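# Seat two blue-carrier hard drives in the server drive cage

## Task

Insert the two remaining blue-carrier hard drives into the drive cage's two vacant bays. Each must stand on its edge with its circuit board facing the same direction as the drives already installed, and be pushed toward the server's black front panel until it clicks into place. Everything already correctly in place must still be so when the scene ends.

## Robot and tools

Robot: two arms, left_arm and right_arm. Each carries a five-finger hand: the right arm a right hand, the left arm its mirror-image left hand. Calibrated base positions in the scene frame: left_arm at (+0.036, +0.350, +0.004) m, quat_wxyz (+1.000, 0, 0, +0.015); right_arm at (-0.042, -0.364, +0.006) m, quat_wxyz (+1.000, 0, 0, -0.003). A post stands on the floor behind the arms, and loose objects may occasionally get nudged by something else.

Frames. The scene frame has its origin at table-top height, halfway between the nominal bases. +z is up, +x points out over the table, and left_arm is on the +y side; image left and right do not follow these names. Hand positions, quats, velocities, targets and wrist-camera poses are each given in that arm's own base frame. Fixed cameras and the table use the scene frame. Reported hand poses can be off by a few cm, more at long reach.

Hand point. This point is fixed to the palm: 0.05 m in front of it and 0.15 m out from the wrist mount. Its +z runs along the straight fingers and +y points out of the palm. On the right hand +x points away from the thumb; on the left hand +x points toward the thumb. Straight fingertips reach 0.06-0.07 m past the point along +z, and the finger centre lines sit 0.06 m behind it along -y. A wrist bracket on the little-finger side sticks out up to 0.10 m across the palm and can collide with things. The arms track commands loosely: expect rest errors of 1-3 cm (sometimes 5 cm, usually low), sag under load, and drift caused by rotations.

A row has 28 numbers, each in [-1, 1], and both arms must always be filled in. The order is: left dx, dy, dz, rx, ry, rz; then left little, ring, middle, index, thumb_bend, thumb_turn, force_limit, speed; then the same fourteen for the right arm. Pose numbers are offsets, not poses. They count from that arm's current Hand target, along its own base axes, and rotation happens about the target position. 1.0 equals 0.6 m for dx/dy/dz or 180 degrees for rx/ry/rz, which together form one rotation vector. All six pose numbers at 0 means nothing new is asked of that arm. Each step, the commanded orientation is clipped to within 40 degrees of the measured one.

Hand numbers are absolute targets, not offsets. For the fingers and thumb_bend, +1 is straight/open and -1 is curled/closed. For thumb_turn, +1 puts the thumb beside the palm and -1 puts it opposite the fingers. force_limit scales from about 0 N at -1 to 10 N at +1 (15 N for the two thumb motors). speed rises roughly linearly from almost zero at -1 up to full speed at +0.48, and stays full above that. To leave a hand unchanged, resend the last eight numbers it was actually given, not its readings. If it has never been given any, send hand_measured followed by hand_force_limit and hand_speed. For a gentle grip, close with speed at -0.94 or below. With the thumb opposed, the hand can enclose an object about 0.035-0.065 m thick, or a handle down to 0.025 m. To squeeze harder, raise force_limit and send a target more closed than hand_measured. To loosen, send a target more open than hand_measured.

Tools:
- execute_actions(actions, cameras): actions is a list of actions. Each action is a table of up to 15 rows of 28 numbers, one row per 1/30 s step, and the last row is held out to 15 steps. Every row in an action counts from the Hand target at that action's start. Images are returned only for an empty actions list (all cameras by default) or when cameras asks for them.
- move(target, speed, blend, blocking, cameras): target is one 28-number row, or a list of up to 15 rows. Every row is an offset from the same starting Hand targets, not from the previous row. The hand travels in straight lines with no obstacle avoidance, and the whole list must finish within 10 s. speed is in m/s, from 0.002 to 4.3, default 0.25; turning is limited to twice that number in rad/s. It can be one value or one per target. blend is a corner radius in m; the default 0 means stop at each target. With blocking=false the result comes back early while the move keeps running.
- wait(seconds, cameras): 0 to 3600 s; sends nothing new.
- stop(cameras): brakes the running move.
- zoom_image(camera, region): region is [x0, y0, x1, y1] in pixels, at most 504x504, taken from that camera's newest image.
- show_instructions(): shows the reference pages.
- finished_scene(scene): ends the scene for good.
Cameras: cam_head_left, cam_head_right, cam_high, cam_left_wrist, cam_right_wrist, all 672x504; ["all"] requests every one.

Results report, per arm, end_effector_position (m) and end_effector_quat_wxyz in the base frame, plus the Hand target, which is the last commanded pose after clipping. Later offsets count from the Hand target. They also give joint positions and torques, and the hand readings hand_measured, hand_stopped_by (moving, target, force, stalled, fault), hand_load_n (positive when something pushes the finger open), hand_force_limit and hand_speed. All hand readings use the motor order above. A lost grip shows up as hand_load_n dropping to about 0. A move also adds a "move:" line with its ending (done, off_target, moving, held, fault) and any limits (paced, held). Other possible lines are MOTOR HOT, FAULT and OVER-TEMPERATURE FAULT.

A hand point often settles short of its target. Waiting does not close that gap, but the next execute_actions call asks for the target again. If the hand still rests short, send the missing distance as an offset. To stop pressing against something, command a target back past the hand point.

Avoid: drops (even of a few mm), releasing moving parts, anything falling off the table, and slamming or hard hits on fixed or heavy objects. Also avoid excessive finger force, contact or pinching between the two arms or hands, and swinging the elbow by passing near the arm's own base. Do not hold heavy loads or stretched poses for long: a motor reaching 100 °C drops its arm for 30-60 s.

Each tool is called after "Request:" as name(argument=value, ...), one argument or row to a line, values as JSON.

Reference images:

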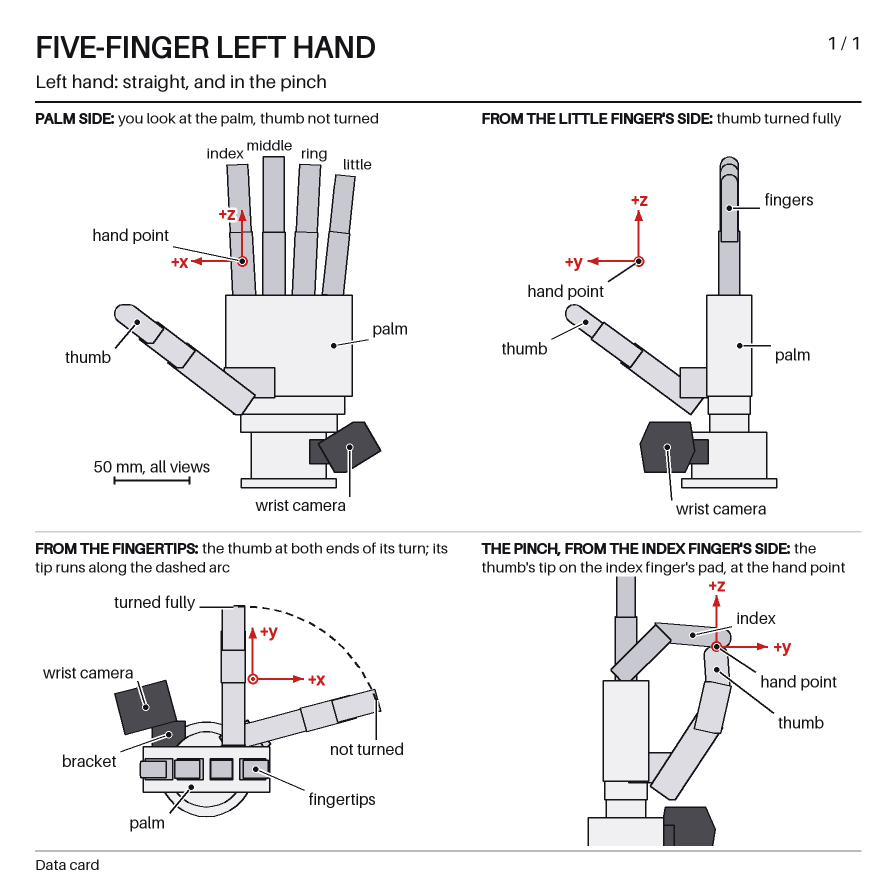

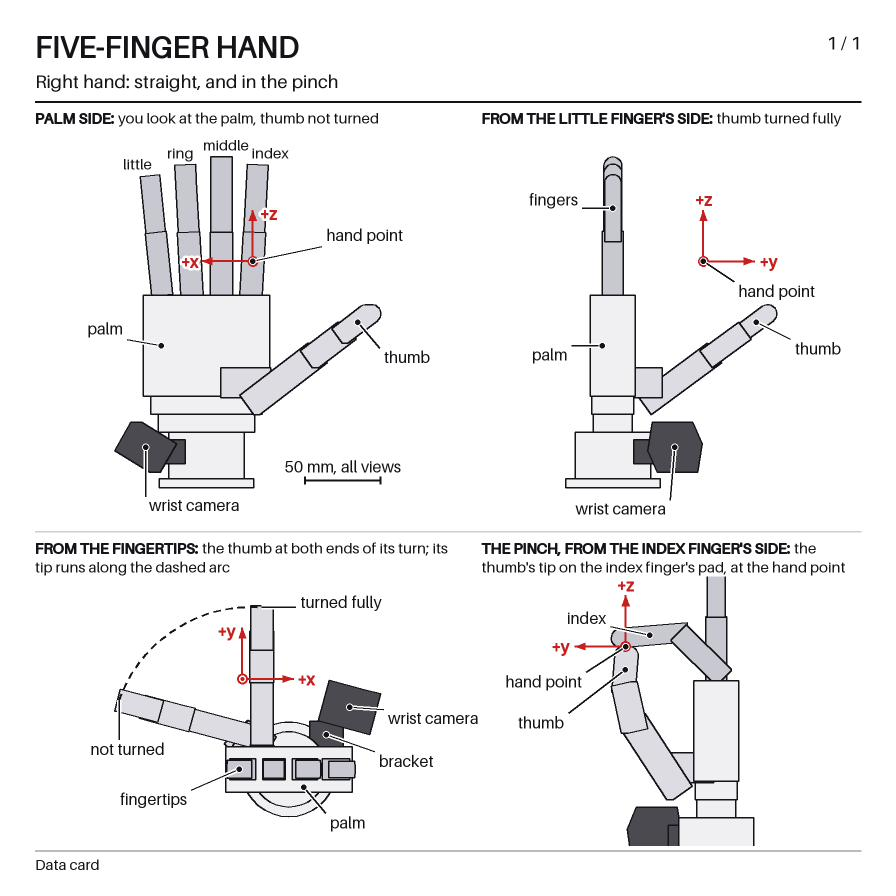

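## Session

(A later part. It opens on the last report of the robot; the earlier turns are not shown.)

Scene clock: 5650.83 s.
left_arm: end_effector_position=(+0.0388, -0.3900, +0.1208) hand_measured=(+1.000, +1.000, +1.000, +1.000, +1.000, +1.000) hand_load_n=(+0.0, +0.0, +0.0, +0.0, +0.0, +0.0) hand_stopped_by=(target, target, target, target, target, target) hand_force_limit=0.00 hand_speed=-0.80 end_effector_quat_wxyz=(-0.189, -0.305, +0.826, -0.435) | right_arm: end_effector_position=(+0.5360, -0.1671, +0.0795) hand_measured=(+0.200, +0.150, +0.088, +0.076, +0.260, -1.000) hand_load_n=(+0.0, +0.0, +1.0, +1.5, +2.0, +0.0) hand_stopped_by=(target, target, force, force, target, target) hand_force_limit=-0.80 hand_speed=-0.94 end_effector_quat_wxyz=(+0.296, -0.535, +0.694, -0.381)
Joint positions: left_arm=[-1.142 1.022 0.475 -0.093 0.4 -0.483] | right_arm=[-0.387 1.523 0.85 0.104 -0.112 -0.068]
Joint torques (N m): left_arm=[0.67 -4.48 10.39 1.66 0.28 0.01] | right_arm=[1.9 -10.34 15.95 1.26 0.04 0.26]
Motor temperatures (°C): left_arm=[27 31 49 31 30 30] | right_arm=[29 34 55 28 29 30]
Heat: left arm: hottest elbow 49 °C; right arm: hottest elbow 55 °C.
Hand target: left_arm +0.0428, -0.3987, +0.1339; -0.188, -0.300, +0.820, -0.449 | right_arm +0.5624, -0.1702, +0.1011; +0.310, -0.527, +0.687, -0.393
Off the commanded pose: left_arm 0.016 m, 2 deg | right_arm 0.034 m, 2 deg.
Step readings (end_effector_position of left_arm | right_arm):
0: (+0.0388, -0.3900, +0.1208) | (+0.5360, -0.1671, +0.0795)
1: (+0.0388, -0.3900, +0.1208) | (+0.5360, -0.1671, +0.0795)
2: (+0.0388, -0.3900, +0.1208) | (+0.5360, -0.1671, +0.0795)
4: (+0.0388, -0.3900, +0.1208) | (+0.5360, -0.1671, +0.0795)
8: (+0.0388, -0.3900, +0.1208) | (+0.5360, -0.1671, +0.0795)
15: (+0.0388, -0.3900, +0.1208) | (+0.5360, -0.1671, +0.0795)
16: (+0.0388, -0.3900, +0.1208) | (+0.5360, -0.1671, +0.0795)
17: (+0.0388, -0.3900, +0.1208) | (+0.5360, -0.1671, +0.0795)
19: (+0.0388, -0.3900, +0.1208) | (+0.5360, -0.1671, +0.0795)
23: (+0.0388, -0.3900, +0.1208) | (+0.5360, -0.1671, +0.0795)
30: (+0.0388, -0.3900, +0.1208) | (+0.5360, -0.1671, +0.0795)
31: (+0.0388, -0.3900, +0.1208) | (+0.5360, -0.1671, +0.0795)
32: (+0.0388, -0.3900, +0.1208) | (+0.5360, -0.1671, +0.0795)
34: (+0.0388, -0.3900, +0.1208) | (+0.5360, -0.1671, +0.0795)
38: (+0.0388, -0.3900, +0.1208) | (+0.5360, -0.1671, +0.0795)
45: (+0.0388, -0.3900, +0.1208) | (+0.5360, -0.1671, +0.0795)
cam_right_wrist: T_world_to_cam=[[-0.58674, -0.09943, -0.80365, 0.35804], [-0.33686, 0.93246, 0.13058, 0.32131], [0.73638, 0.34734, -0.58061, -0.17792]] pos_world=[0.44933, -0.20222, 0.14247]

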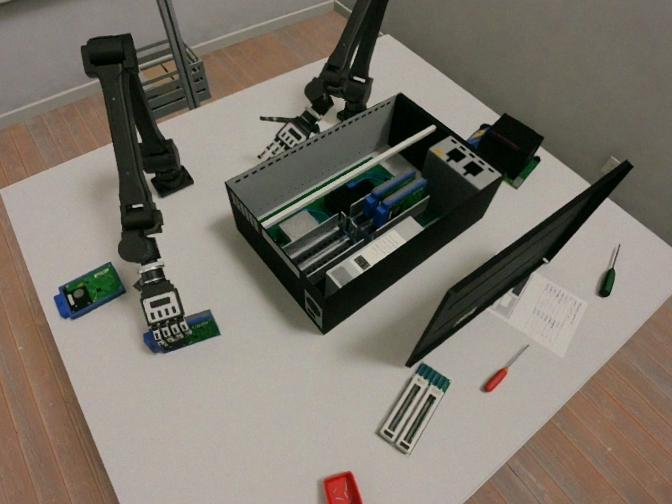

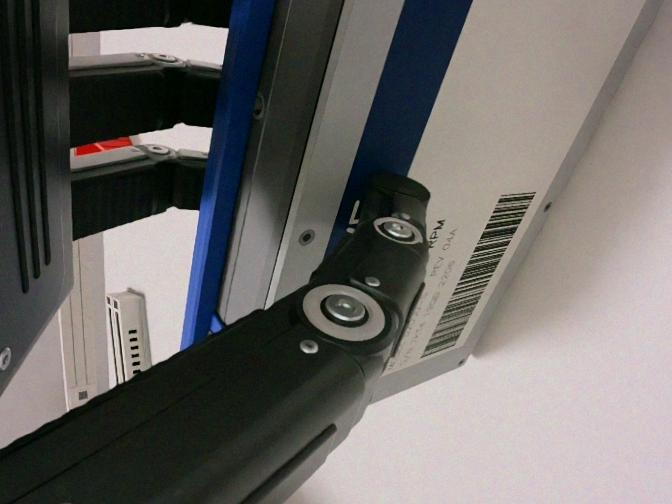

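Request:
execute_actions(
  actions=[
    [[0,0,0,0,0,0,1,1,1,1,1,1,0,-0.8, 0,0,0,0,0,0,-0.1,-0.1,0.0,0.0,0.26,-1,-0.85,-0.94]],
    [[0,0,0,0,0,0,1,1,1,1,1,1,0,-0.8, 0,0,0,0,0,0,-0.1,-0.1,0.0,0.0,0.26,-1,-0.85,-0.94]],
    [[0,0,0,0,0,0,1,1,1,1,1,1,0,-0.8, 0,0,0,0,0,0,-0.1,-0.1,0.0,0.0,0.26,-1,-0.85,-0.94]],
    [[0,0,0,0,0,0,1,1,1,1,1,1,0,-0.8, 0,0,0,0,0,0,-0.1,-0.1,-0.2,-0.2,0.26,-1,-0.35,-0.94]],
    [[0,0,0,0,0,0,1,1,1,1,1,1,0,-0.8, 0,0,0,0,0,0,-0.1,-0.1,-0.2,-0.2,0.26,-1,-0.35,-0.94]],
    [[0,0,0,0,0,0,1,1,1,1,1,1,0,-0.8, 0,0,0,0,0,0,-0.1,-0.1,-0.2,-0.2,0.26,-1,-0.35,-0.94]],
  ],
  cameras=["cam_high","cam_right_wrist"],
)

Request:
zoom_image(
  camera="cam_high",
  region=[130, 260, 230, 360],
)

Scene clock: 5666.07 s.
left_arm: end_effector_position=(+0.0388, -0.3900, +0.1208) hand_measured=(+1.000, +1.000, +1.000, +1.000, +1.000, +1.000) hand_load_n=(+0.0, +0.0, +0.0, -0.5, +0.0, +0.0) hand_stopped_by=(target, target, target, target, target, target) hand_force_limit=0.00 hand_speed=-0.80 end_effector_quat_wxyz=(-0.189, -0.305, +0.826, -0.435) | right_arm: end_effector_position=(+0.5365, -0.1672, +0.0801) hand_measured=(+0.036, +0.072, +0.068, +0.056, +0.262, -1.000) hand_load_n=(+0.0, +0.0, +3.0, +3.0, +4.5, +0.0) hand_stopped_by=(force, force, force, force, target, target) hand_force_limit=-0.35 hand_speed=-0.94 end_effector_quat_wxyz=(+0.296, -0.534, +0.694, -0.381)
Joint positions: left_arm=[-1.142 1.022 0.475 -0.093 0.4 -0.483] | right_arm=[-0.387 1.523 0.851 0.104 -0.112 -0.067]
Joint torques (N m): left_arm=[0.73 -4.42 10.39 1.62 0.28 0.01] | right_arm=[1.14 -11.16 15.71 1.18 0.02 0.16]
Motor temperatures (°C): left_arm=[27 31 49 31 30 30] | right_arm=[29 33 57 28 29 30]
Heat: left arm: hottest elbow 49 °C; right arm: hottest elbow 57 °C.
Hand target: left_arm +0.0428, -0.3987, +0.1339; -0.188, -0.300, +0.820, -0.449 | right_arm +0.5625, -0.1702, +0.1012; +0.310, -0.527, +0.687, -0.394
Off the commanded pose: left_arm 0.016 m, 2 deg | right_arm 0.034 m, 2 deg.
Step readings (end_effector_position of left_arm | right_arm):
0: (+0.0388, -0.3900, +0.1208) | (+0.5360, -0.1671, +0.0795)
1: (+0.0388, -0.3900, +0.1208) | (+0.5360, -0.1671, +0.0795)
2: (+0.0388, -0.3900, +0.1208) | (+0.5360, -0.1671, +0.0795)
4: (+0.0388, -0.3900, +0.1208) | (+0.5360, -0.1671, +0.0795)
8: (+0.0388, -0.3900, +0.1208) | (+0.5360, -0.1671, +0.0795)
15: (+0.0388, -0.3900, +0.1208) | (+0.5360, -0.1671, +0.0795)
16: (+0.0388, -0.3900, +0.1208) | (+0.5360, -0.1671, +0.0795)
17: (+0.0388, -0.3900, +0.1208) | (+0.5360, -0.1671, +0.0795)
19: (+0.0388, -0.3900, +0.1208) | (+0.5360, -0.1671, +0.0795)
23: (+0.0388, -0.3900, +0.1208) | (+0.5360, -0.1671, +0.0795)
30: (+0.0388, -0.3900, +0.1208) | (+0.5360, -0.1671, +0.0795)
31: (+0.0388, -0.3900, +0.1208) | (+0.5360, -0.1671, +0.0795)
32: (+0.0388, -0.3900, +0.1208) | (+0.5360, -0.1671, +0.0795)
34: (+0.0388, -0.3900, +0.1208) | (+0.5360, -0.1671, +0.0795)
38: (+0.0388, -0.3900, +0.1208) | (+0.5360, -0.1671, +0.0795)
45: (+0.0388, -0.3900, +0.1208) | (+0.5360, -0.1671, +0.0795)
46: (+0.0388, -0.3900, +0.1208) | (+0.5360, -0.1671, +0.0795)
47: (+0.0388, -0.3900, +0.1208) | (+0.5360, -0.1671, +0.0795)
49: (+0.0388, -0.3900, +0.1208) | (+0.5360, -0.1671, +0.0795)
53: (+0.0388, -0.3900, +0.1208) | (+0.5365, -0.1672, +0.0801)
60: (+0.0388, -0.3900, +0.1208) | (+0.5365, -0.1672, +0.0801)
61: (+0.0388, -0.3900, +0.1208) | (+0.5365, -0.1672, +0.0801)
62: (+0.0388, -0.3900, +0.1208) | (+0.5365, -0.1672, +0.0801)
64: (+0.0388, -0.3900, +0.1208) | (+0.5365, -0.1672, +0.0801)
68: (+0.0388, -0.3900, +0.1208) | (+0.5365, -0.1672, +0.0801)
75: (+0.0388, -0.3900, +0.1208) | (+0.5365, -0.1672, +0.0801)
76: (+0.0388, -0.3900, +0.1208) | (+0.5365, -0.1672, +0.0801)
77: (+0.0388, -0.3900, +0.1208) | (+0.5365, -0.1672, +0.0801)
79: (+0.0388, -0.3900, +0.1208) | (+0.5365, -0.1672, +0.0801)
83: (+0.0388, -0.3900, +0.1208) | (+0.5365, -0.1672, +0.0801)
90: (+0.0388, -0.3900, +0.1208) | (+0.5365, -0.1672, +0.0801)
cam_right_wrist: T_world_to_cam=[[-0.58576, -0.09901, -0.80441, 0.35833], [-0.33662, 0.93258, 0.13034, 0.32153], [0.73727, 0.34713, -0.5796, -0.1785]] pos_world=[0.44973, -0.20242, 0.14288]

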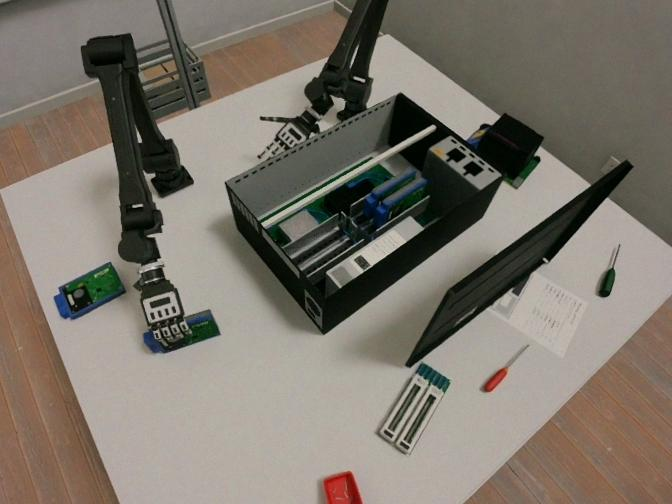

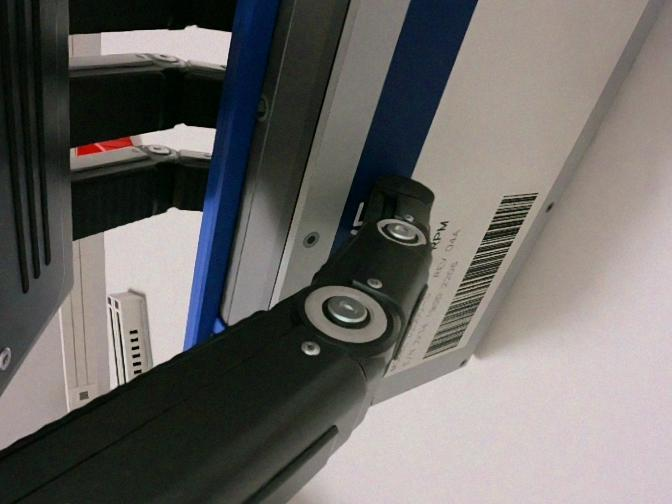

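Scaled by 5.040 from the camera's image (finer frame: 960x720).

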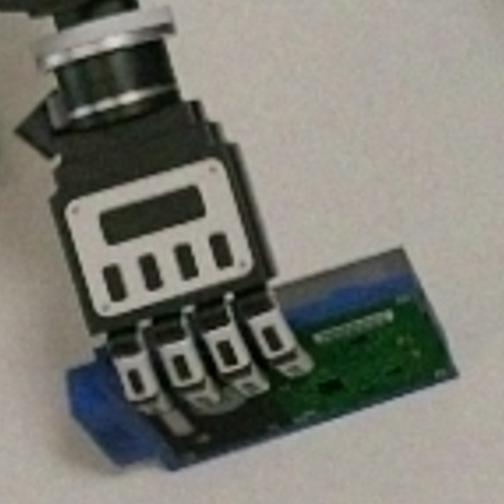

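Request:
execute_actions(
  actions=[
    [[0,0,0,0,0,0,1,1,1,1,1,1,0,-0.8, 0,0,0,0,0,0,-0.15,-0.15,-0.2,-0.2,0.26,-1,-0.7,-0.94]],
    [[0,0,0,0,0,0,1,1,1,1,1,1,0,-0.8, 0,0,0,0,0,0,-0.15,-0.15,-0.2,-0.2,0.26,-1,-0.7,-0.94]],
    [[0,0,0,0,0,0,1,1,1,1,1,1,0,-0.8, 0,0,0,0,0,0,-0.15,-0.15,-0.3,-0.3,0.26,-1,0.0,-0.94]],
    [[0,0,0,0,0,0,1,1,1,1,1,1,0,-0.8, 0,0,0,0,0,0,-0.15,-0.15,-0.3,-0.3,0.26,-1,0.0,-0.94]],
    [[0,0,0,0,0,0,1,1,1,1,1,1,0,-0.8, 0,0,0,0,0,0,-0.15,-0.15,-0.3,-0.3,0.26,-1,0.0,-0.94]],
  ],
  cameras=["cam_high","cam_right_wrist"],
)

Request:
zoom_image(
  camera="cam_high",
  region=[130, 260, 230, 360],
)

Scene clock: 5682.10 s.
left_arm: end_effector_position=(+0.0388, -0.3900, +0.1208) hand_measured=(+1.000, +1.000, +1.000, +1.000, +1.000, +1.000) hand_load_n=(+0.0, +0.0, +0.0, +0.0, -0.5, +0.0) hand_stopped_by=(target, target, target, target, target, target) hand_force_limit=0.00 hand_speed=-0.80 end_effector_quat_wxyz=(-0.189, -0.305, +0.826, -0.435) | right_arm: end_effector_position=(+0.5365, -0.1672, +0.0801) hand_measured=(+0.004, +0.056, +0.048, +0.040, +0.262, -1.000) hand_load_n=(+0.5, +0.0, +5.0, +5.0, +7.0, +0.0) hand_stopped_by=(force, force, force, force, target, target) hand_force_limit=0.00 hand_speed=-0.94 end_effector_quat_wxyz=(+0.296, -0.534, +0.694, -0.381)
Joint positions: left_arm=[-1.142 1.022 0.475 -0.093 0.4 -0.483] | right_arm=[-0.387 1.523 0.851 0.104 -0.112 -0.066]
Joint torques (N m): left_arm=[0.73 -4.48 10.37 1.65 0.28 0.01] | right_arm=[1.79 -10.81 15.83 1.47 -0.02 0.2]
Motor temperatures (°C): left_arm=[27 31 49 31 30 30] | right_arm=[29 33 59 28 29 30]
Heat: left arm: hottest elbow 49 °C; right arm: hottest elbow 59 °C.
Hand target: left_arm +0.0428, -0.3987, +0.1339; -0.188, -0.300, +0.820, -0.449 | right_arm +0.5625, -0.1703, +0.1013; +0.310, -0.527, +0.687, -0.394
Off the commanded pose: left_arm 0.016 m, 2 deg | right_arm 0.034 m, 2 deg.
Step readings (end_effector_position of left_arm | right_arm):
0: (+0.0388, -0.3900, +0.1208) | (+0.5365, -0.1672, +0.0801)
1: (+0.0388, -0.3900, +0.1208) | (+0.5365, -0.1672, +0.0801)
2: (+0.0388, -0.3900, +0.1208) | (+0.5365, -0.1672, +0.0801)
4: (+0.0388, -0.3900, +0.1208) | (+0.5365, -0.1672, +0.0801)
8: (+0.0388, -0.3900, +0.1208) | (+0.5365, -0.1672, +0.0801)
15: (+0.0388, -0.3900, +0.1208) | (+0.5365, -0.1672, +0.0801)
16: (+0.0388, -0.3900, +0.1208) | (+0.5365, -0.1672, +0.0801)
17: (+0.0388, -0.3900, +0.1208) | (+0.5365, -0.1672, +0.0801)
19: (+0.0388, -0.3900, +0.1208) | (+0.5365, -0.1672, +0.0801)
23: (+0.0388, -0.3900, +0.1208) | (+0.5365, -0.1672, +0.0801)
30: (+0.0388, -0.3900, +0.1208) | (+0.5365, -0.1672, +0.0801)
31: (+0.0388, -0.3900, +0.1208) | (+0.5365, -0.1672, +0.0801)
32: (+0.0388, -0.3900, +0.1208) | (+0.5365, -0.1672, +0.0801)
34: (+0.0388, -0.3900, +0.1208) | (+0.5365, -0.1672, +0.0801)
38: (+0.0388, -0.3900, +0.1208) | (+0.5365, -0.1672, +0.0801)
45: (+0.0388, -0.3900, +0.1208) | (+0.5365, -0.1672, +0.0801)
46: (+0.0388, -0.3900, +0.1208) | (+0.5365, -0.1672, +0.0801)
47: (+0.0388, -0.3900, +0.1208) | (+0.5365, -0.1672, +0.0801)
49: (+0.0388, -0.3900, +0.1208) | (+0.5365, -0.1672, +0.0801)
53: (+0.0388, -0.3900, +0.1208) | (+0.5365, -0.1672, +0.0801)
60: (+0.0388, -0.3900, +0.1208) | (+0.5365, -0.1672, +0.0801)
61: (+0.0388, -0.3900, +0.1208) | (+0.5365, -0.1672, +0.0801)
62: (+0.0388, -0.3900, +0.1208) | (+0.5365, -0.1672, +0.0801)
64: (+0.0388, -0.3900, +0.1208) | (+0.5365, -0.1672, +0.0801)
68: (+0.0388, -0.3900, +0.1208) | (+0.5365, -0.1672, +0.0801)
75: (+0.0388, -0.3900, +0.1208) | (+0.5365, -0.1672, +0.0801)
cam_right_wrist: T_world_to_cam=[[-0.58565, -0.09792, -0.80463, 0.35854], [-0.33611, 0.93265, 0.13114, 0.32111], [0.7376, 0.34725, -0.57911, -0.17873]] pos_world=[0.44973, -0.20231, 0.14288]

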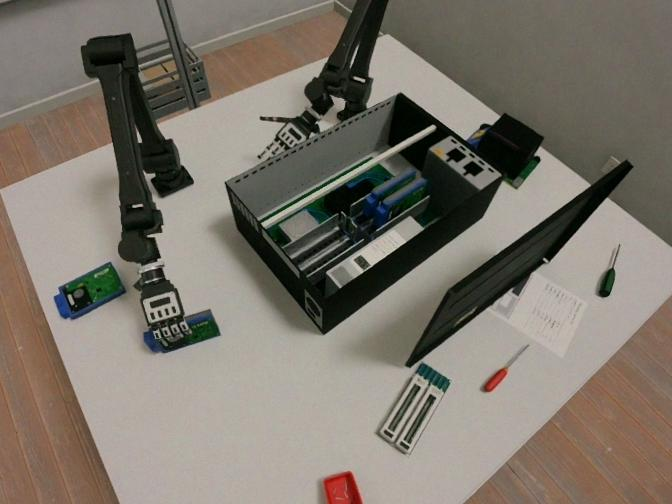

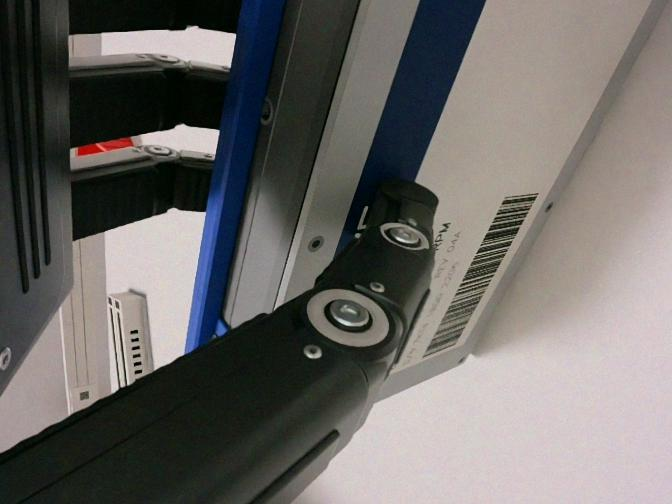

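Scaled by 5.040 from the camera's image (finer frame: 960x720).

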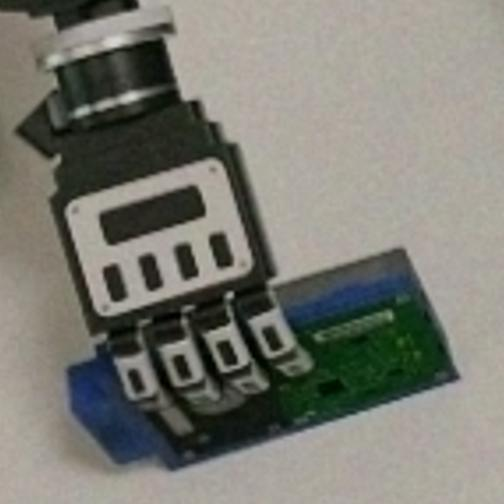

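Request:
execute_actions(
  actions=[
    [[0,0,0,0,0,0,1,1,1,1,1,1,0,-0.8, 0,0,0,0,0,0,-0.2,-0.2,-0.3,-0.3,0.26,-1,-0.6,-0.94]],
    [[0,0,0,0,0,0,1,1,1,1,1,1,0,-0.8, 0,0,0,0,0,0,-0.2,-0.2,-0.3,-0.3,0.26,-1,-0.6,-0.94]],
    [[0,0,0,0,0,0,1,1,1,1,1,1,0,-0.8, 0,0,0,0,0,0,-0.2,-0.2,-0.4,-0.4,0.26,-1,0.3,-0.94]],
    [[0,0,0,0,0,0,1,1,1,1,1,1,0,-0.8, 0,0,0,0,0,0,-0.2,-0.2,-0.4,-0.4,0.26,-1,0.3,-0.94]],
    [[0,0,0,0,0,0,1,1,1,1,1,1,0,-0.8, 0,0,0,0,0,0,-0.2,-0.2,-0.4,-0.4,0.26,-1,0.3,-0.94]],
  ],
  cameras=["cam_high","cam_right_wrist"],
)

Request:
zoom_image(
  camera="cam_high",
  region=[130, 260, 230, 360],
)

Scene clock: 5705.23 s.
left_arm: end_effector_position=(+0.0388, -0.3900, +0.1208) hand_measured=(+1.000, +1.000, +1.000, +1.000, +1.000, +1.000) hand_load_n=(+0.0, +0.0, +0.0, +0.0, +0.0, +0.0) hand_stopped_by=(target, target, target, target, target, target) hand_force_limit=0.00 hand_speed=-0.80 end_effector_quat_wxyz=(-0.189, -0.305, +0.826, -0.435) | right_arm: end_effector_position=(+0.5366, -0.1669, +0.0802) hand_measured=(-0.052, +0.022, +0.026, +0.026, +0.262, -1.000) hand_load_n=(+1.5, +0.0, +6.5, +6.5, +10.5, +0.0) hand_stopped_by=(force, force, force, force, target, target) hand_force_limit=0.30 hand_speed=-0.94 end_effector_quat_wxyz=(+0.296, -0.534, +0.694, -0.381)
Joint positions: left_arm=[-1.142 1.022 0.475 -0.093 0.4 -0.483] | right_arm=[-0.387 1.523 0.851 0.104 -0.112 -0.065]
Joint torques (N m): left_arm=[0.67 -4.42 10.39 1.65 0.28 0.01] | right_arm=[1.26 -10.23 15.77 1.72 0.01 0.21]
Motor temperatures (°C): left_arm=[27 31 49 31 30 30] | right_arm=[29 33 60 28 29 30]
Heat: left arm: hottest elbow 49 °C; right arm: hottest elbow 60 °C.
Hand target: left_arm +0.0428, -0.3987, +0.1339; -0.188, -0.300, +0.820, -0.449 | right_arm +0.5625, -0.1704, +0.1012; +0.310, -0.527, +0.687, -0.394
Off the commanded pose: left_arm 0.016 m, 2 deg | right_arm 0.034 m, 2 deg.
Step readings (end_effector_position of left_arm | right_arm):
0: (+0.0388, -0.3900, +0.1208) | (+0.5365, -0.1672, +0.0801)
1: (+0.0388, -0.3900, +0.1208) | (+0.5365, -0.1672, +0.0801)
2: (+0.0388, -0.3900, +0.1208) | (+0.5365, -0.1672, +0.0801)
4: (+0.0388, -0.3900, +0.1208) | (+0.5365, -0.1672, +0.0801)
8: (+0.0388, -0.3900, +0.1208) | (+0.5365, -0.1672, +0.0801)
15: (+0.0388, -0.3900, +0.1208) | (+0.5366, -0.1670, +0.0801)
16: (+0.0388, -0.3900, +0.1208) | (+0.5366, -0.1670, +0.0801)
17: (+0.0388, -0.3900, +0.1208) | (+0.5366, -0.1670, +0.0801)
19: (+0.0388, -0.3900, +0.1208) | (+0.5366, -0.1670, +0.0801)
23: (+0.0388, -0.3900, +0.1208) | (+0.5366, -0.1670, +0.0801)
30: (+0.0388, -0.3900, +0.1208) | (+0.5366, -0.1670, +0.0801)
31: (+0.0388, -0.3900, +0.1208) | (+0.5366, -0.1670, +0.0801)
32: (+0.0388, -0.3900, +0.1208) | (+0.5366, -0.1670, +0.0801)
34: (+0.0388, -0.3900, +0.1208) | (+0.5366, -0.1669, +0.0802)
38: (+0.0388, -0.3900, +0.1208) | (+0.5366, -0.1669, +0.0802)
45: (+0.0388, -0.3900, +0.1208) | (+0.5366, -0.1669, +0.0802)
46: (+0.0388, -0.3900, +0.1208) | (+0.5366, -0.1669, +0.0802)
47: (+0.0388, -0.3900, +0.1208) | (+0.5366, -0.1669, +0.0802)
49: (+0.0388, -0.3900, +0.1208) | (+0.5366, -0.1669, +0.0802)
53: (+0.0388, -0.3900, +0.1208) | (+0.5366, -0.1669, +0.0802)
60: (+0.0388, -0.3900, +0.1208) | (+0.5366, -0.1669, +0.0802)
61: (+0.0388, -0.3900, +0.1208) | (+0.5366, -0.1669, +0.0802)
62: (+0.0388, -0.3900, +0.1208) | (+0.5366, -0.1669, +0.0802)
64: (+0.0388, -0.3900, +0.1208) | (+0.5366, -0.1669, +0.0802)
68: (+0.0388, -0.3900, +0.1208) | (+0.5366, -0.1669, +0.0802)
75: (+0.0388, -0.3900, +0.1208) | (+0.5366, -0.1669, +0.0802)
cam_right_wrist: T_world_to_cam=[[-0.58547, -0.09741, -0.80482, 0.35867], [-0.33617, 0.93255, 0.13168, 0.32089], [0.73771, 0.34765, -0.57872, -0.17889]] pos_world=[0.44983, -0.20211, 0.14288]

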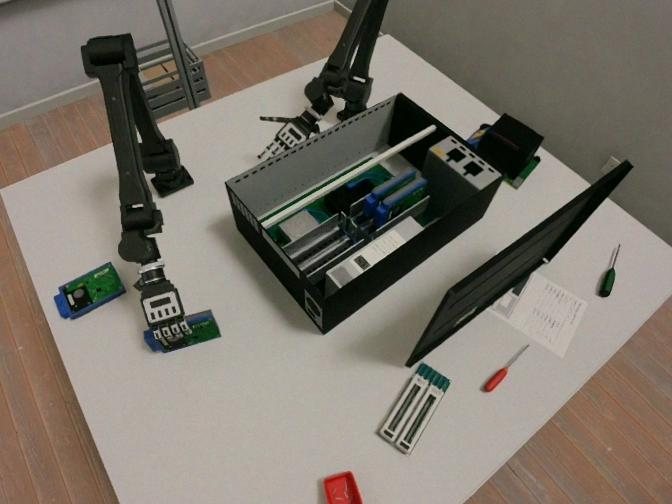

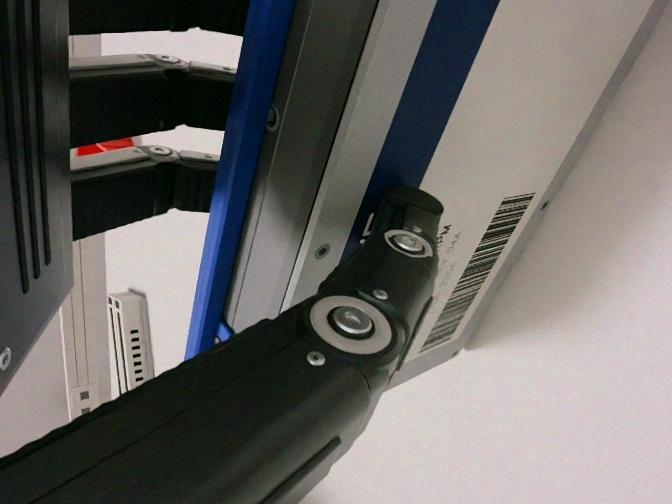

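Scaled by 5.040 from the camera's image (finer frame: 960x720).

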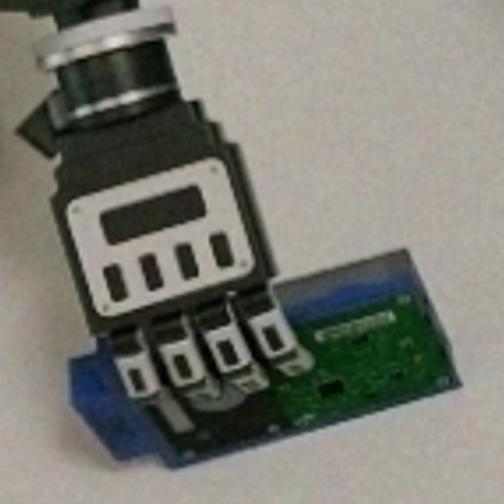

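Request:
move(
  target=[0,0,0,0,0,0,1,1,1,1,1,1,0,-0.8, -0.01,0,0.12,0,0,0,-0.2,-0.2,-0.4,-0.4,0.26,-1,0.3,-0.94],
  speed=0.05,
  cameras=["cam_high","cam_right_wrist","cam_head_right"],
)

Request:
zoom_image(
  camera="cam_high",
  region=[120, 230, 240, 350],
)

Request:
zoom_image(
  camera="cam_head_right",
  region=[450, 150, 590, 270],
)

Scene clock: 5719.83 s.
left_arm: end_effector_position=(+0.0388, -0.3900, +0.1208) hand_measured=(+1.000, +1.000, +1.000, +1.000, +1.000, +1.000) hand_load_n=(+0.0, +0.0, +0.0, +0.0, +0.0, -0.5) hand_stopped_by=(target, target, target, target, target, target) hand_force_limit=0.00 hand_speed=-0.80 end_effector_quat_wxyz=(-0.189, -0.305, +0.826, -0.435) | right_arm: end_effector_position=(+0.5081, -0.1554, +0.0902) hand_measured=(-0.052, +0.022, +0.026, +0.026, +0.264, -1.000) hand_load_n=(+2.0, +0.0, +4.0, +5.0, +10.5, +1.0) hand_stopped_by=(force, force, force, force, target, target) hand_force_limit=0.30 hand_speed=-0.94 end_effector_quat_wxyz=(+0.267, -0.548, +0.720, -0.332)
Joint positions: left_arm=[-1.142 1.022 0.475 -0.093 0.4 -0.483] | right_arm=[-0.387 1.455 0.881 -0.123 -0.112 -0.065]
Joint torques (N m): left_arm=[0.67 -4.42 10.39 1.63 0.28 0.01] | right_arm=[1.2 -16.44 20.18 1.95 -0.17 0.13]
Motor temperatures (°C): left_arm=[27 31 49 31 30 30] | right_arm=[29 33 60 28 29 30]
Heat: left arm: hottest elbow 49 °C; right arm: hottest elbow 60 °C.
Hand target: left_arm +0.0428, -0.3987, +0.1339; -0.188, -0.300, +0.820, -0.449 | right_arm +0.5564, -0.1704, +0.1732; +0.310, -0.527, +0.687, -0.394
Off the commanded pose: left_arm 0.016 m, 2 deg | right_arm 0.097 m, 10 deg.
move: off_target (right_arm)
cam_right_wrist: T_world_to_cam=[[-0.67752, -0.05988, -0.73306, 0.39734], [-0.31509, 0.92422, 0.21573, 0.27963], [0.66459, 0.37714, -0.64504, -0.1083]] pos_world=[0.42929, -0.1938, 0.16109]
Images, in order (width x height): cam_head_right 672x504, cam_high 672x504, cam_right_wrist 672x504.

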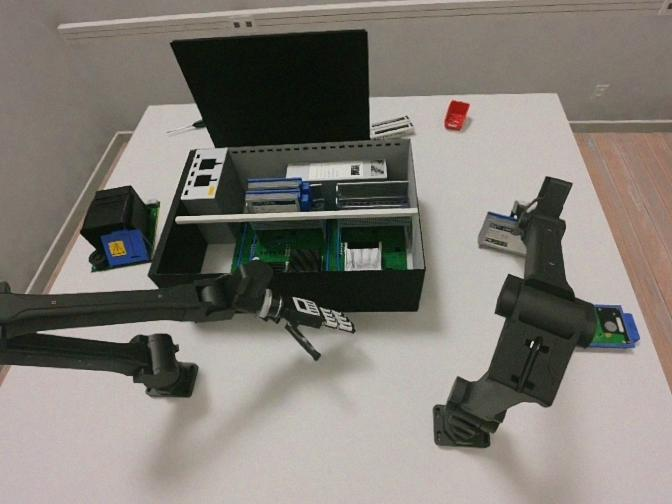

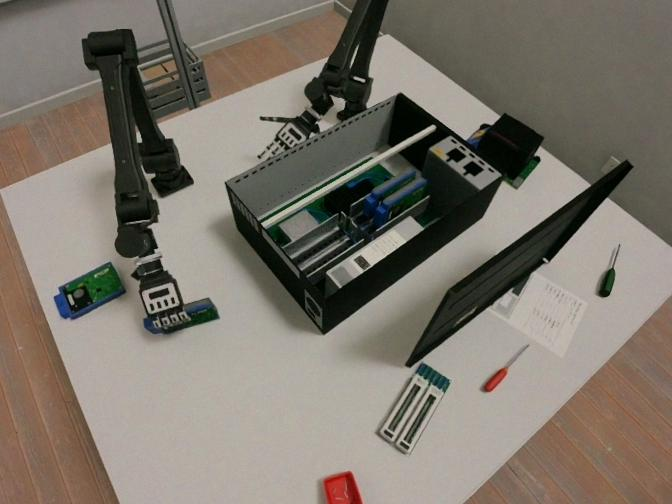

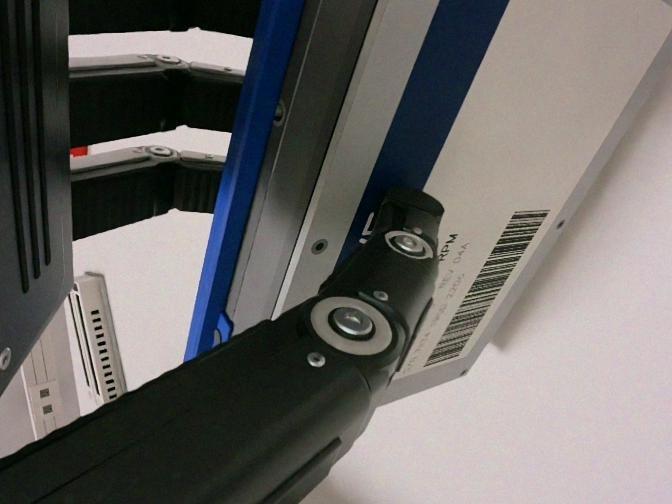

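Scaled by 4.200 from the camera's image (finer frame: 960x720).

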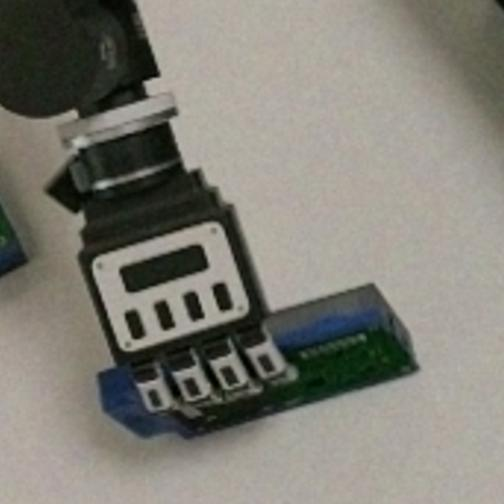

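Scaled by 3.600 from the camera's image (finer frame: 960x720).

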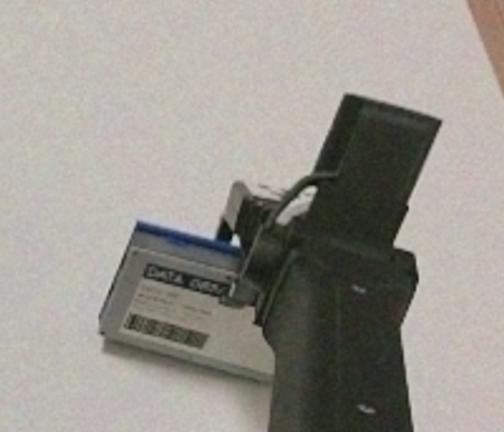

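Request:
move(
  target=[0,0,0,0,0,0,1,1,1,1,1,1,0,-0.8, -0.05,0,0.3,0,0,0,-0.2,-0.2,-0.4,-0.4,0.26,-1,0.3,-0.94],
  speed=0.06,
  cameras=["cam_high","cam_right_wrist","cam_head_right"],
)

Request:
zoom_image(
  camera="cam_high",
  region=[120, 200, 240, 320],
)

Request:
zoom_image(
  camera="cam_head_right",
  region=[450, 150, 590, 270],
)

Scene clock: 5738.80 s.
left_arm: end_effector_position=(+0.0388, -0.3900, +0.1208) hand_measured=(+1.000, +1.000, +1.000, +1.000, +1.000, +1.000) hand_load_n=(+0.0, +0.0, +0.0, +0.0, +0.0, +0.0) hand_stopped_by=(target, target, target, target, target, target) hand_force_limit=0.00 hand_speed=-0.80 end_effector_quat_wxyz=(-0.189, -0.305, +0.826, -0.435) | right_arm: end_effector_position=(+0.5024, -0.1567, +0.2615) hand_measured=(-0.052, +0.022, +0.026, +0.026, +0.264, -1.000) hand_load_n=(+1.5, +0.0, +4.5, +5.0, +11.0, +1.0) hand_stopped_by=(force, force, force, force, target, target) hand_force_limit=0.30 hand_speed=-0.94 end_effector_quat_wxyz=(+0.270, -0.547, +0.722, -0.326)
Joint positions: left_arm=[-1.142 1.022 0.475 -0.093 0.4 -0.483] | right_arm=[-0.4 1.291 1.201 -0.612 -0.13 -0.065]
Joint torques (N m): left_arm=[0.73 -4.42 10.39 1.63 0.28 0.01] | right_arm=[0.26 -14.15 22.69 1.74 -0.26 0.04]
Motor temperatures (°C): left_arm=[27 31 49 31 30 30] | right_arm=[29 34 60 28 29 30]
Heat: left arm: hottest elbow 49 °C; right arm: hottest elbow 60 °C.
Hand target: left_arm +0.0428, -0.3987, +0.1339; -0.188, -0.300, +0.820, -0.449 | right_arm +0.5265, -0.1704, +0.3531; +0.310, -0.527, +0.687, -0.394
Off the commanded pose: left_arm 0.016 m, 2 deg | right_arm 0.096 m, 10 deg.
move: off_target (right_arm)
cam_right_wrist: T_world_to_cam=[[-0.67833, -0.05088, -0.73299, 0.52078], [-0.3155, 0.92112, 0.22804, 0.23864], [0.66357, 0.38595, -0.64087, 0.00718]] pos_world=[0.42379, -0.19609, 0.33191]
Images, in order (width x height): cam_head_right 672x504, cam_high 672x504, cam_right_wrist 672x504.

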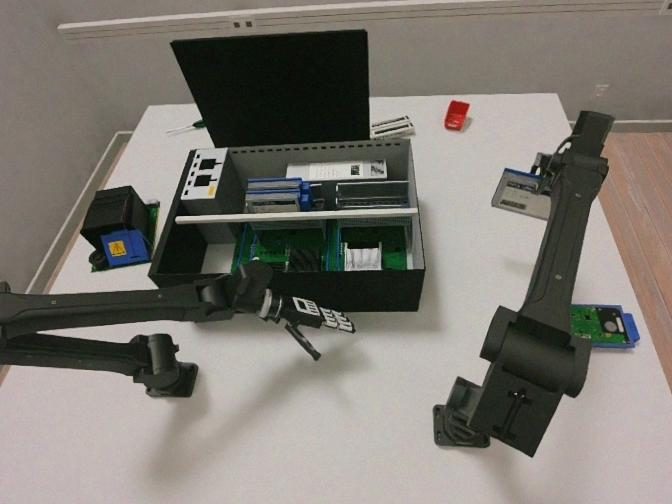

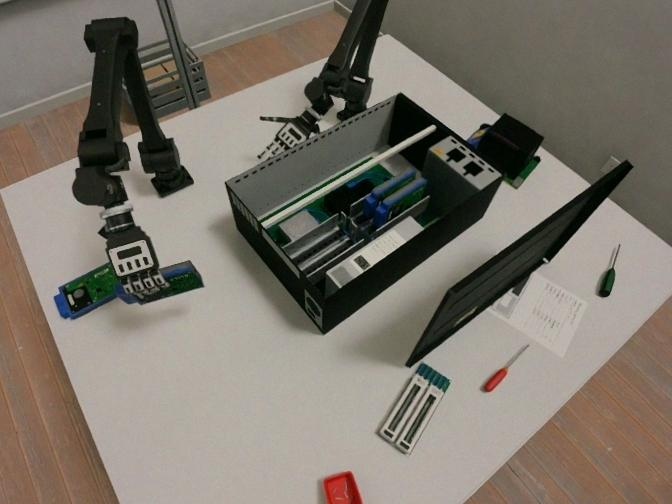

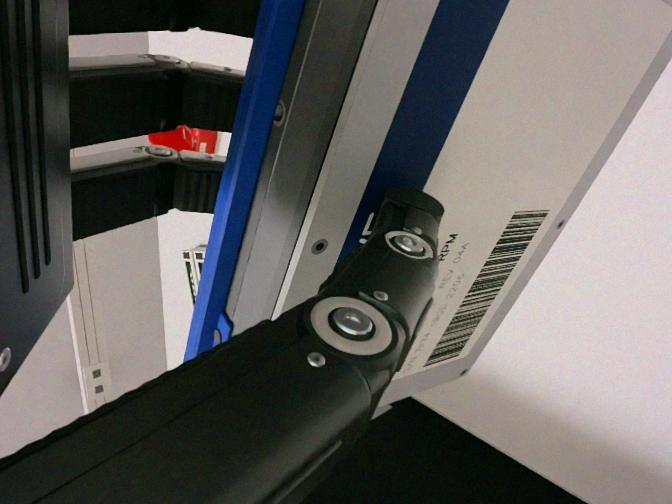

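Scaled by 4.200 from the camera's image (finer frame: 960x720).

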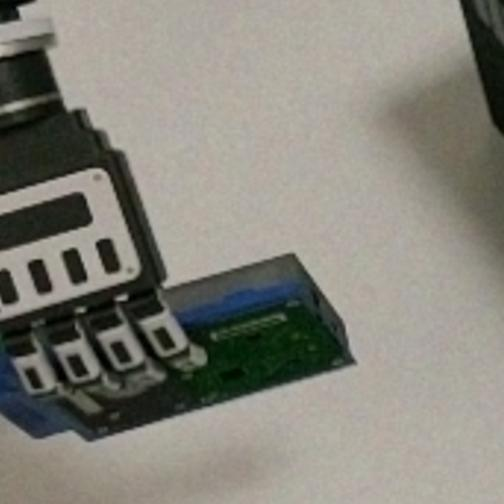

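Scaled by 3.600 from the camera's image (finer frame: 960x720).

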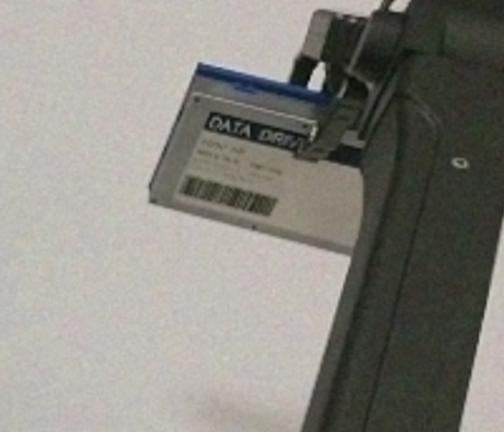

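Request:
zoom_image(
  camera="cam_right_wrist",
  region=[180, 0, 672, 400],
)

Scaled by 1.024 from the camera's image (finer frame: 960x720).

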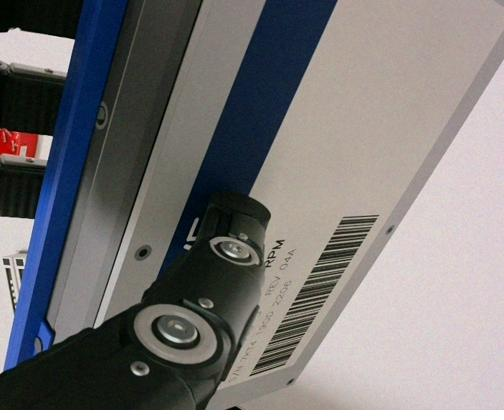

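Request:
move(
  target=[0,0,0,0,0,0,1,1,1,1,1,1,0,-0.8, 0.006,0,0.128,-0.0258,-0.0409,0.1049,-0.2,-0.2,-0.4,-0.4,0.26,-1,0.3,-0.94],
  speed=0.06,
  cameras=["cam_high","cam_right_wrist","cam_head_right"],
)

Request:
zoom_image(
  camera="cam_high",
  region=[100, 180, 240, 320],
)

Request:
zoom_image(
  camera="cam_head_right",
  region=[440, 110, 580, 230],
)

Scene clock: 5839.50 s.
left_arm: end_effector_position=(+0.0388, -0.3900, +0.1208) hand_measured=(+1.000, +1.000, +1.000, +1.000, +1.000, +1.000) hand_load_n=(+0.0, +0.0, +0.0, +0.0, +0.0, +0.0) hand_stopped_by=(target, target, target, target, target, target) hand_force_limit=0.00 hand_speed=-0.80 end_effector_quat_wxyz=(-0.189, -0.305, +0.826, -0.435) | right_arm: end_effector_position=(+0.5140, -0.1586, +0.3490) hand_measured=(-0.052, +0.022, +0.026, +0.026, +0.264, -1.000) hand_load_n=(+2.0, +0.0, +3.5, +5.0, +11.0, +1.5) hand_stopped_by=(force, force, force, force, target, target) hand_force_limit=0.30 hand_speed=-0.94 end_effector_quat_wxyz=(-0.374, +0.628, -0.596, +0.333)
Joint positions: left_arm=[-1.142 1.022 0.475 -0.093 0.4 -0.483] | right_arm=[-0.491 1.303 1.369 -0.666 -0.491 -0.28]
Joint torques (N m): left_arm=[0.67 -4.42 10.37 1.65 0.28 0.01] | right_arm=[0.73 -11.93 23.04 1.85 -0.62 -0.03]
Motor temperatures (°C): left_arm=[27 31 49 31 30 30] | right_arm=[29 36 71 28 29 30]
Heat: left arm: hottest elbow 49 °C; right arm: hottest elbow 71 °C.
Hand target: left_arm +0.0428, -0.3987, +0.1339; -0.188, -0.300, +0.820, -0.449 | right_arm +0.5301, -0.1703, +0.4297; -0.392, +0.618, -0.554, +0.398
Off the commanded pose: left_arm 0.016 m, 2 deg | right_arm 0.083 m, 9 deg.
move: off_target (right_arm)
cam_right_wrist: T_world_to_cam=[[-0.49109, -0.25807, -0.832, 0.49813], [-0.62108, 0.77344, 0.12669, 0.39312], [0.61081, 0.57895, -0.54011, 0.07888]] pos_world=[0.4406, -0.22118, 0.40725]
Images, in order (width x height): cam_head_right 672x504, cam_high 672x504, cam_right_wrist 672x504.

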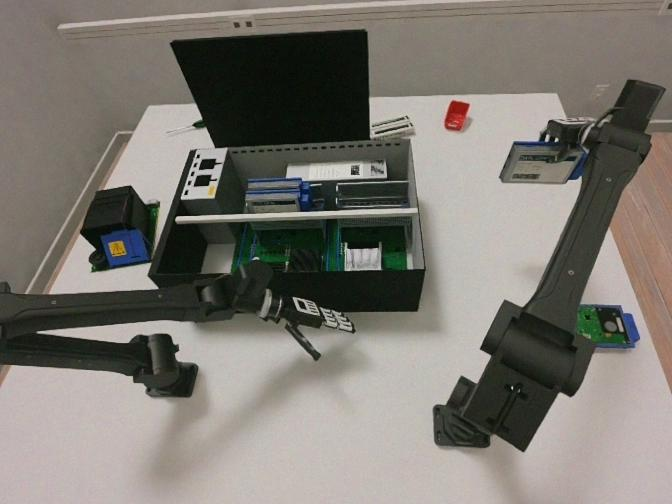

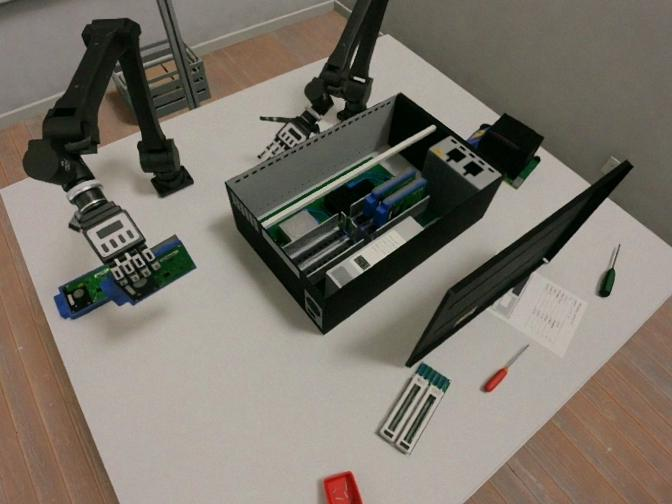

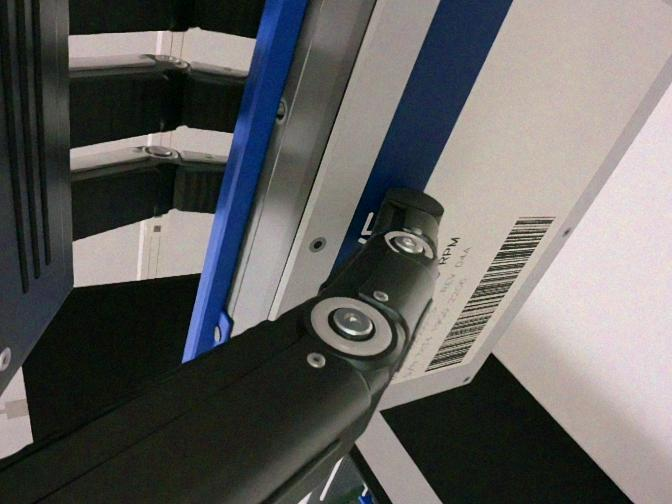

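Scaled by 3.600 from the camera's image (finer frame: 960x720).

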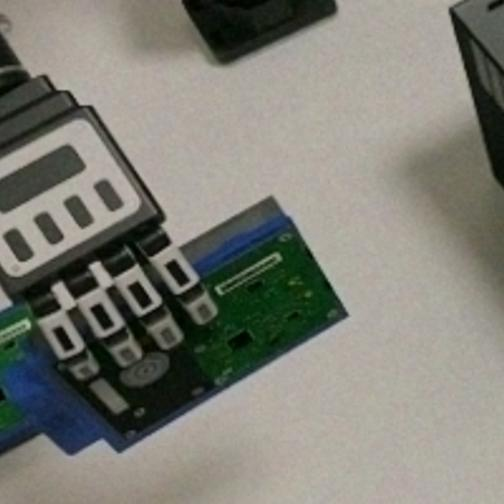

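Scaled by 3.600 from the camera's image (finer frame: 960x720).

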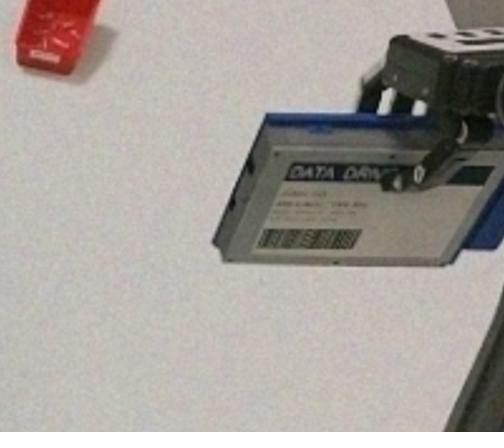

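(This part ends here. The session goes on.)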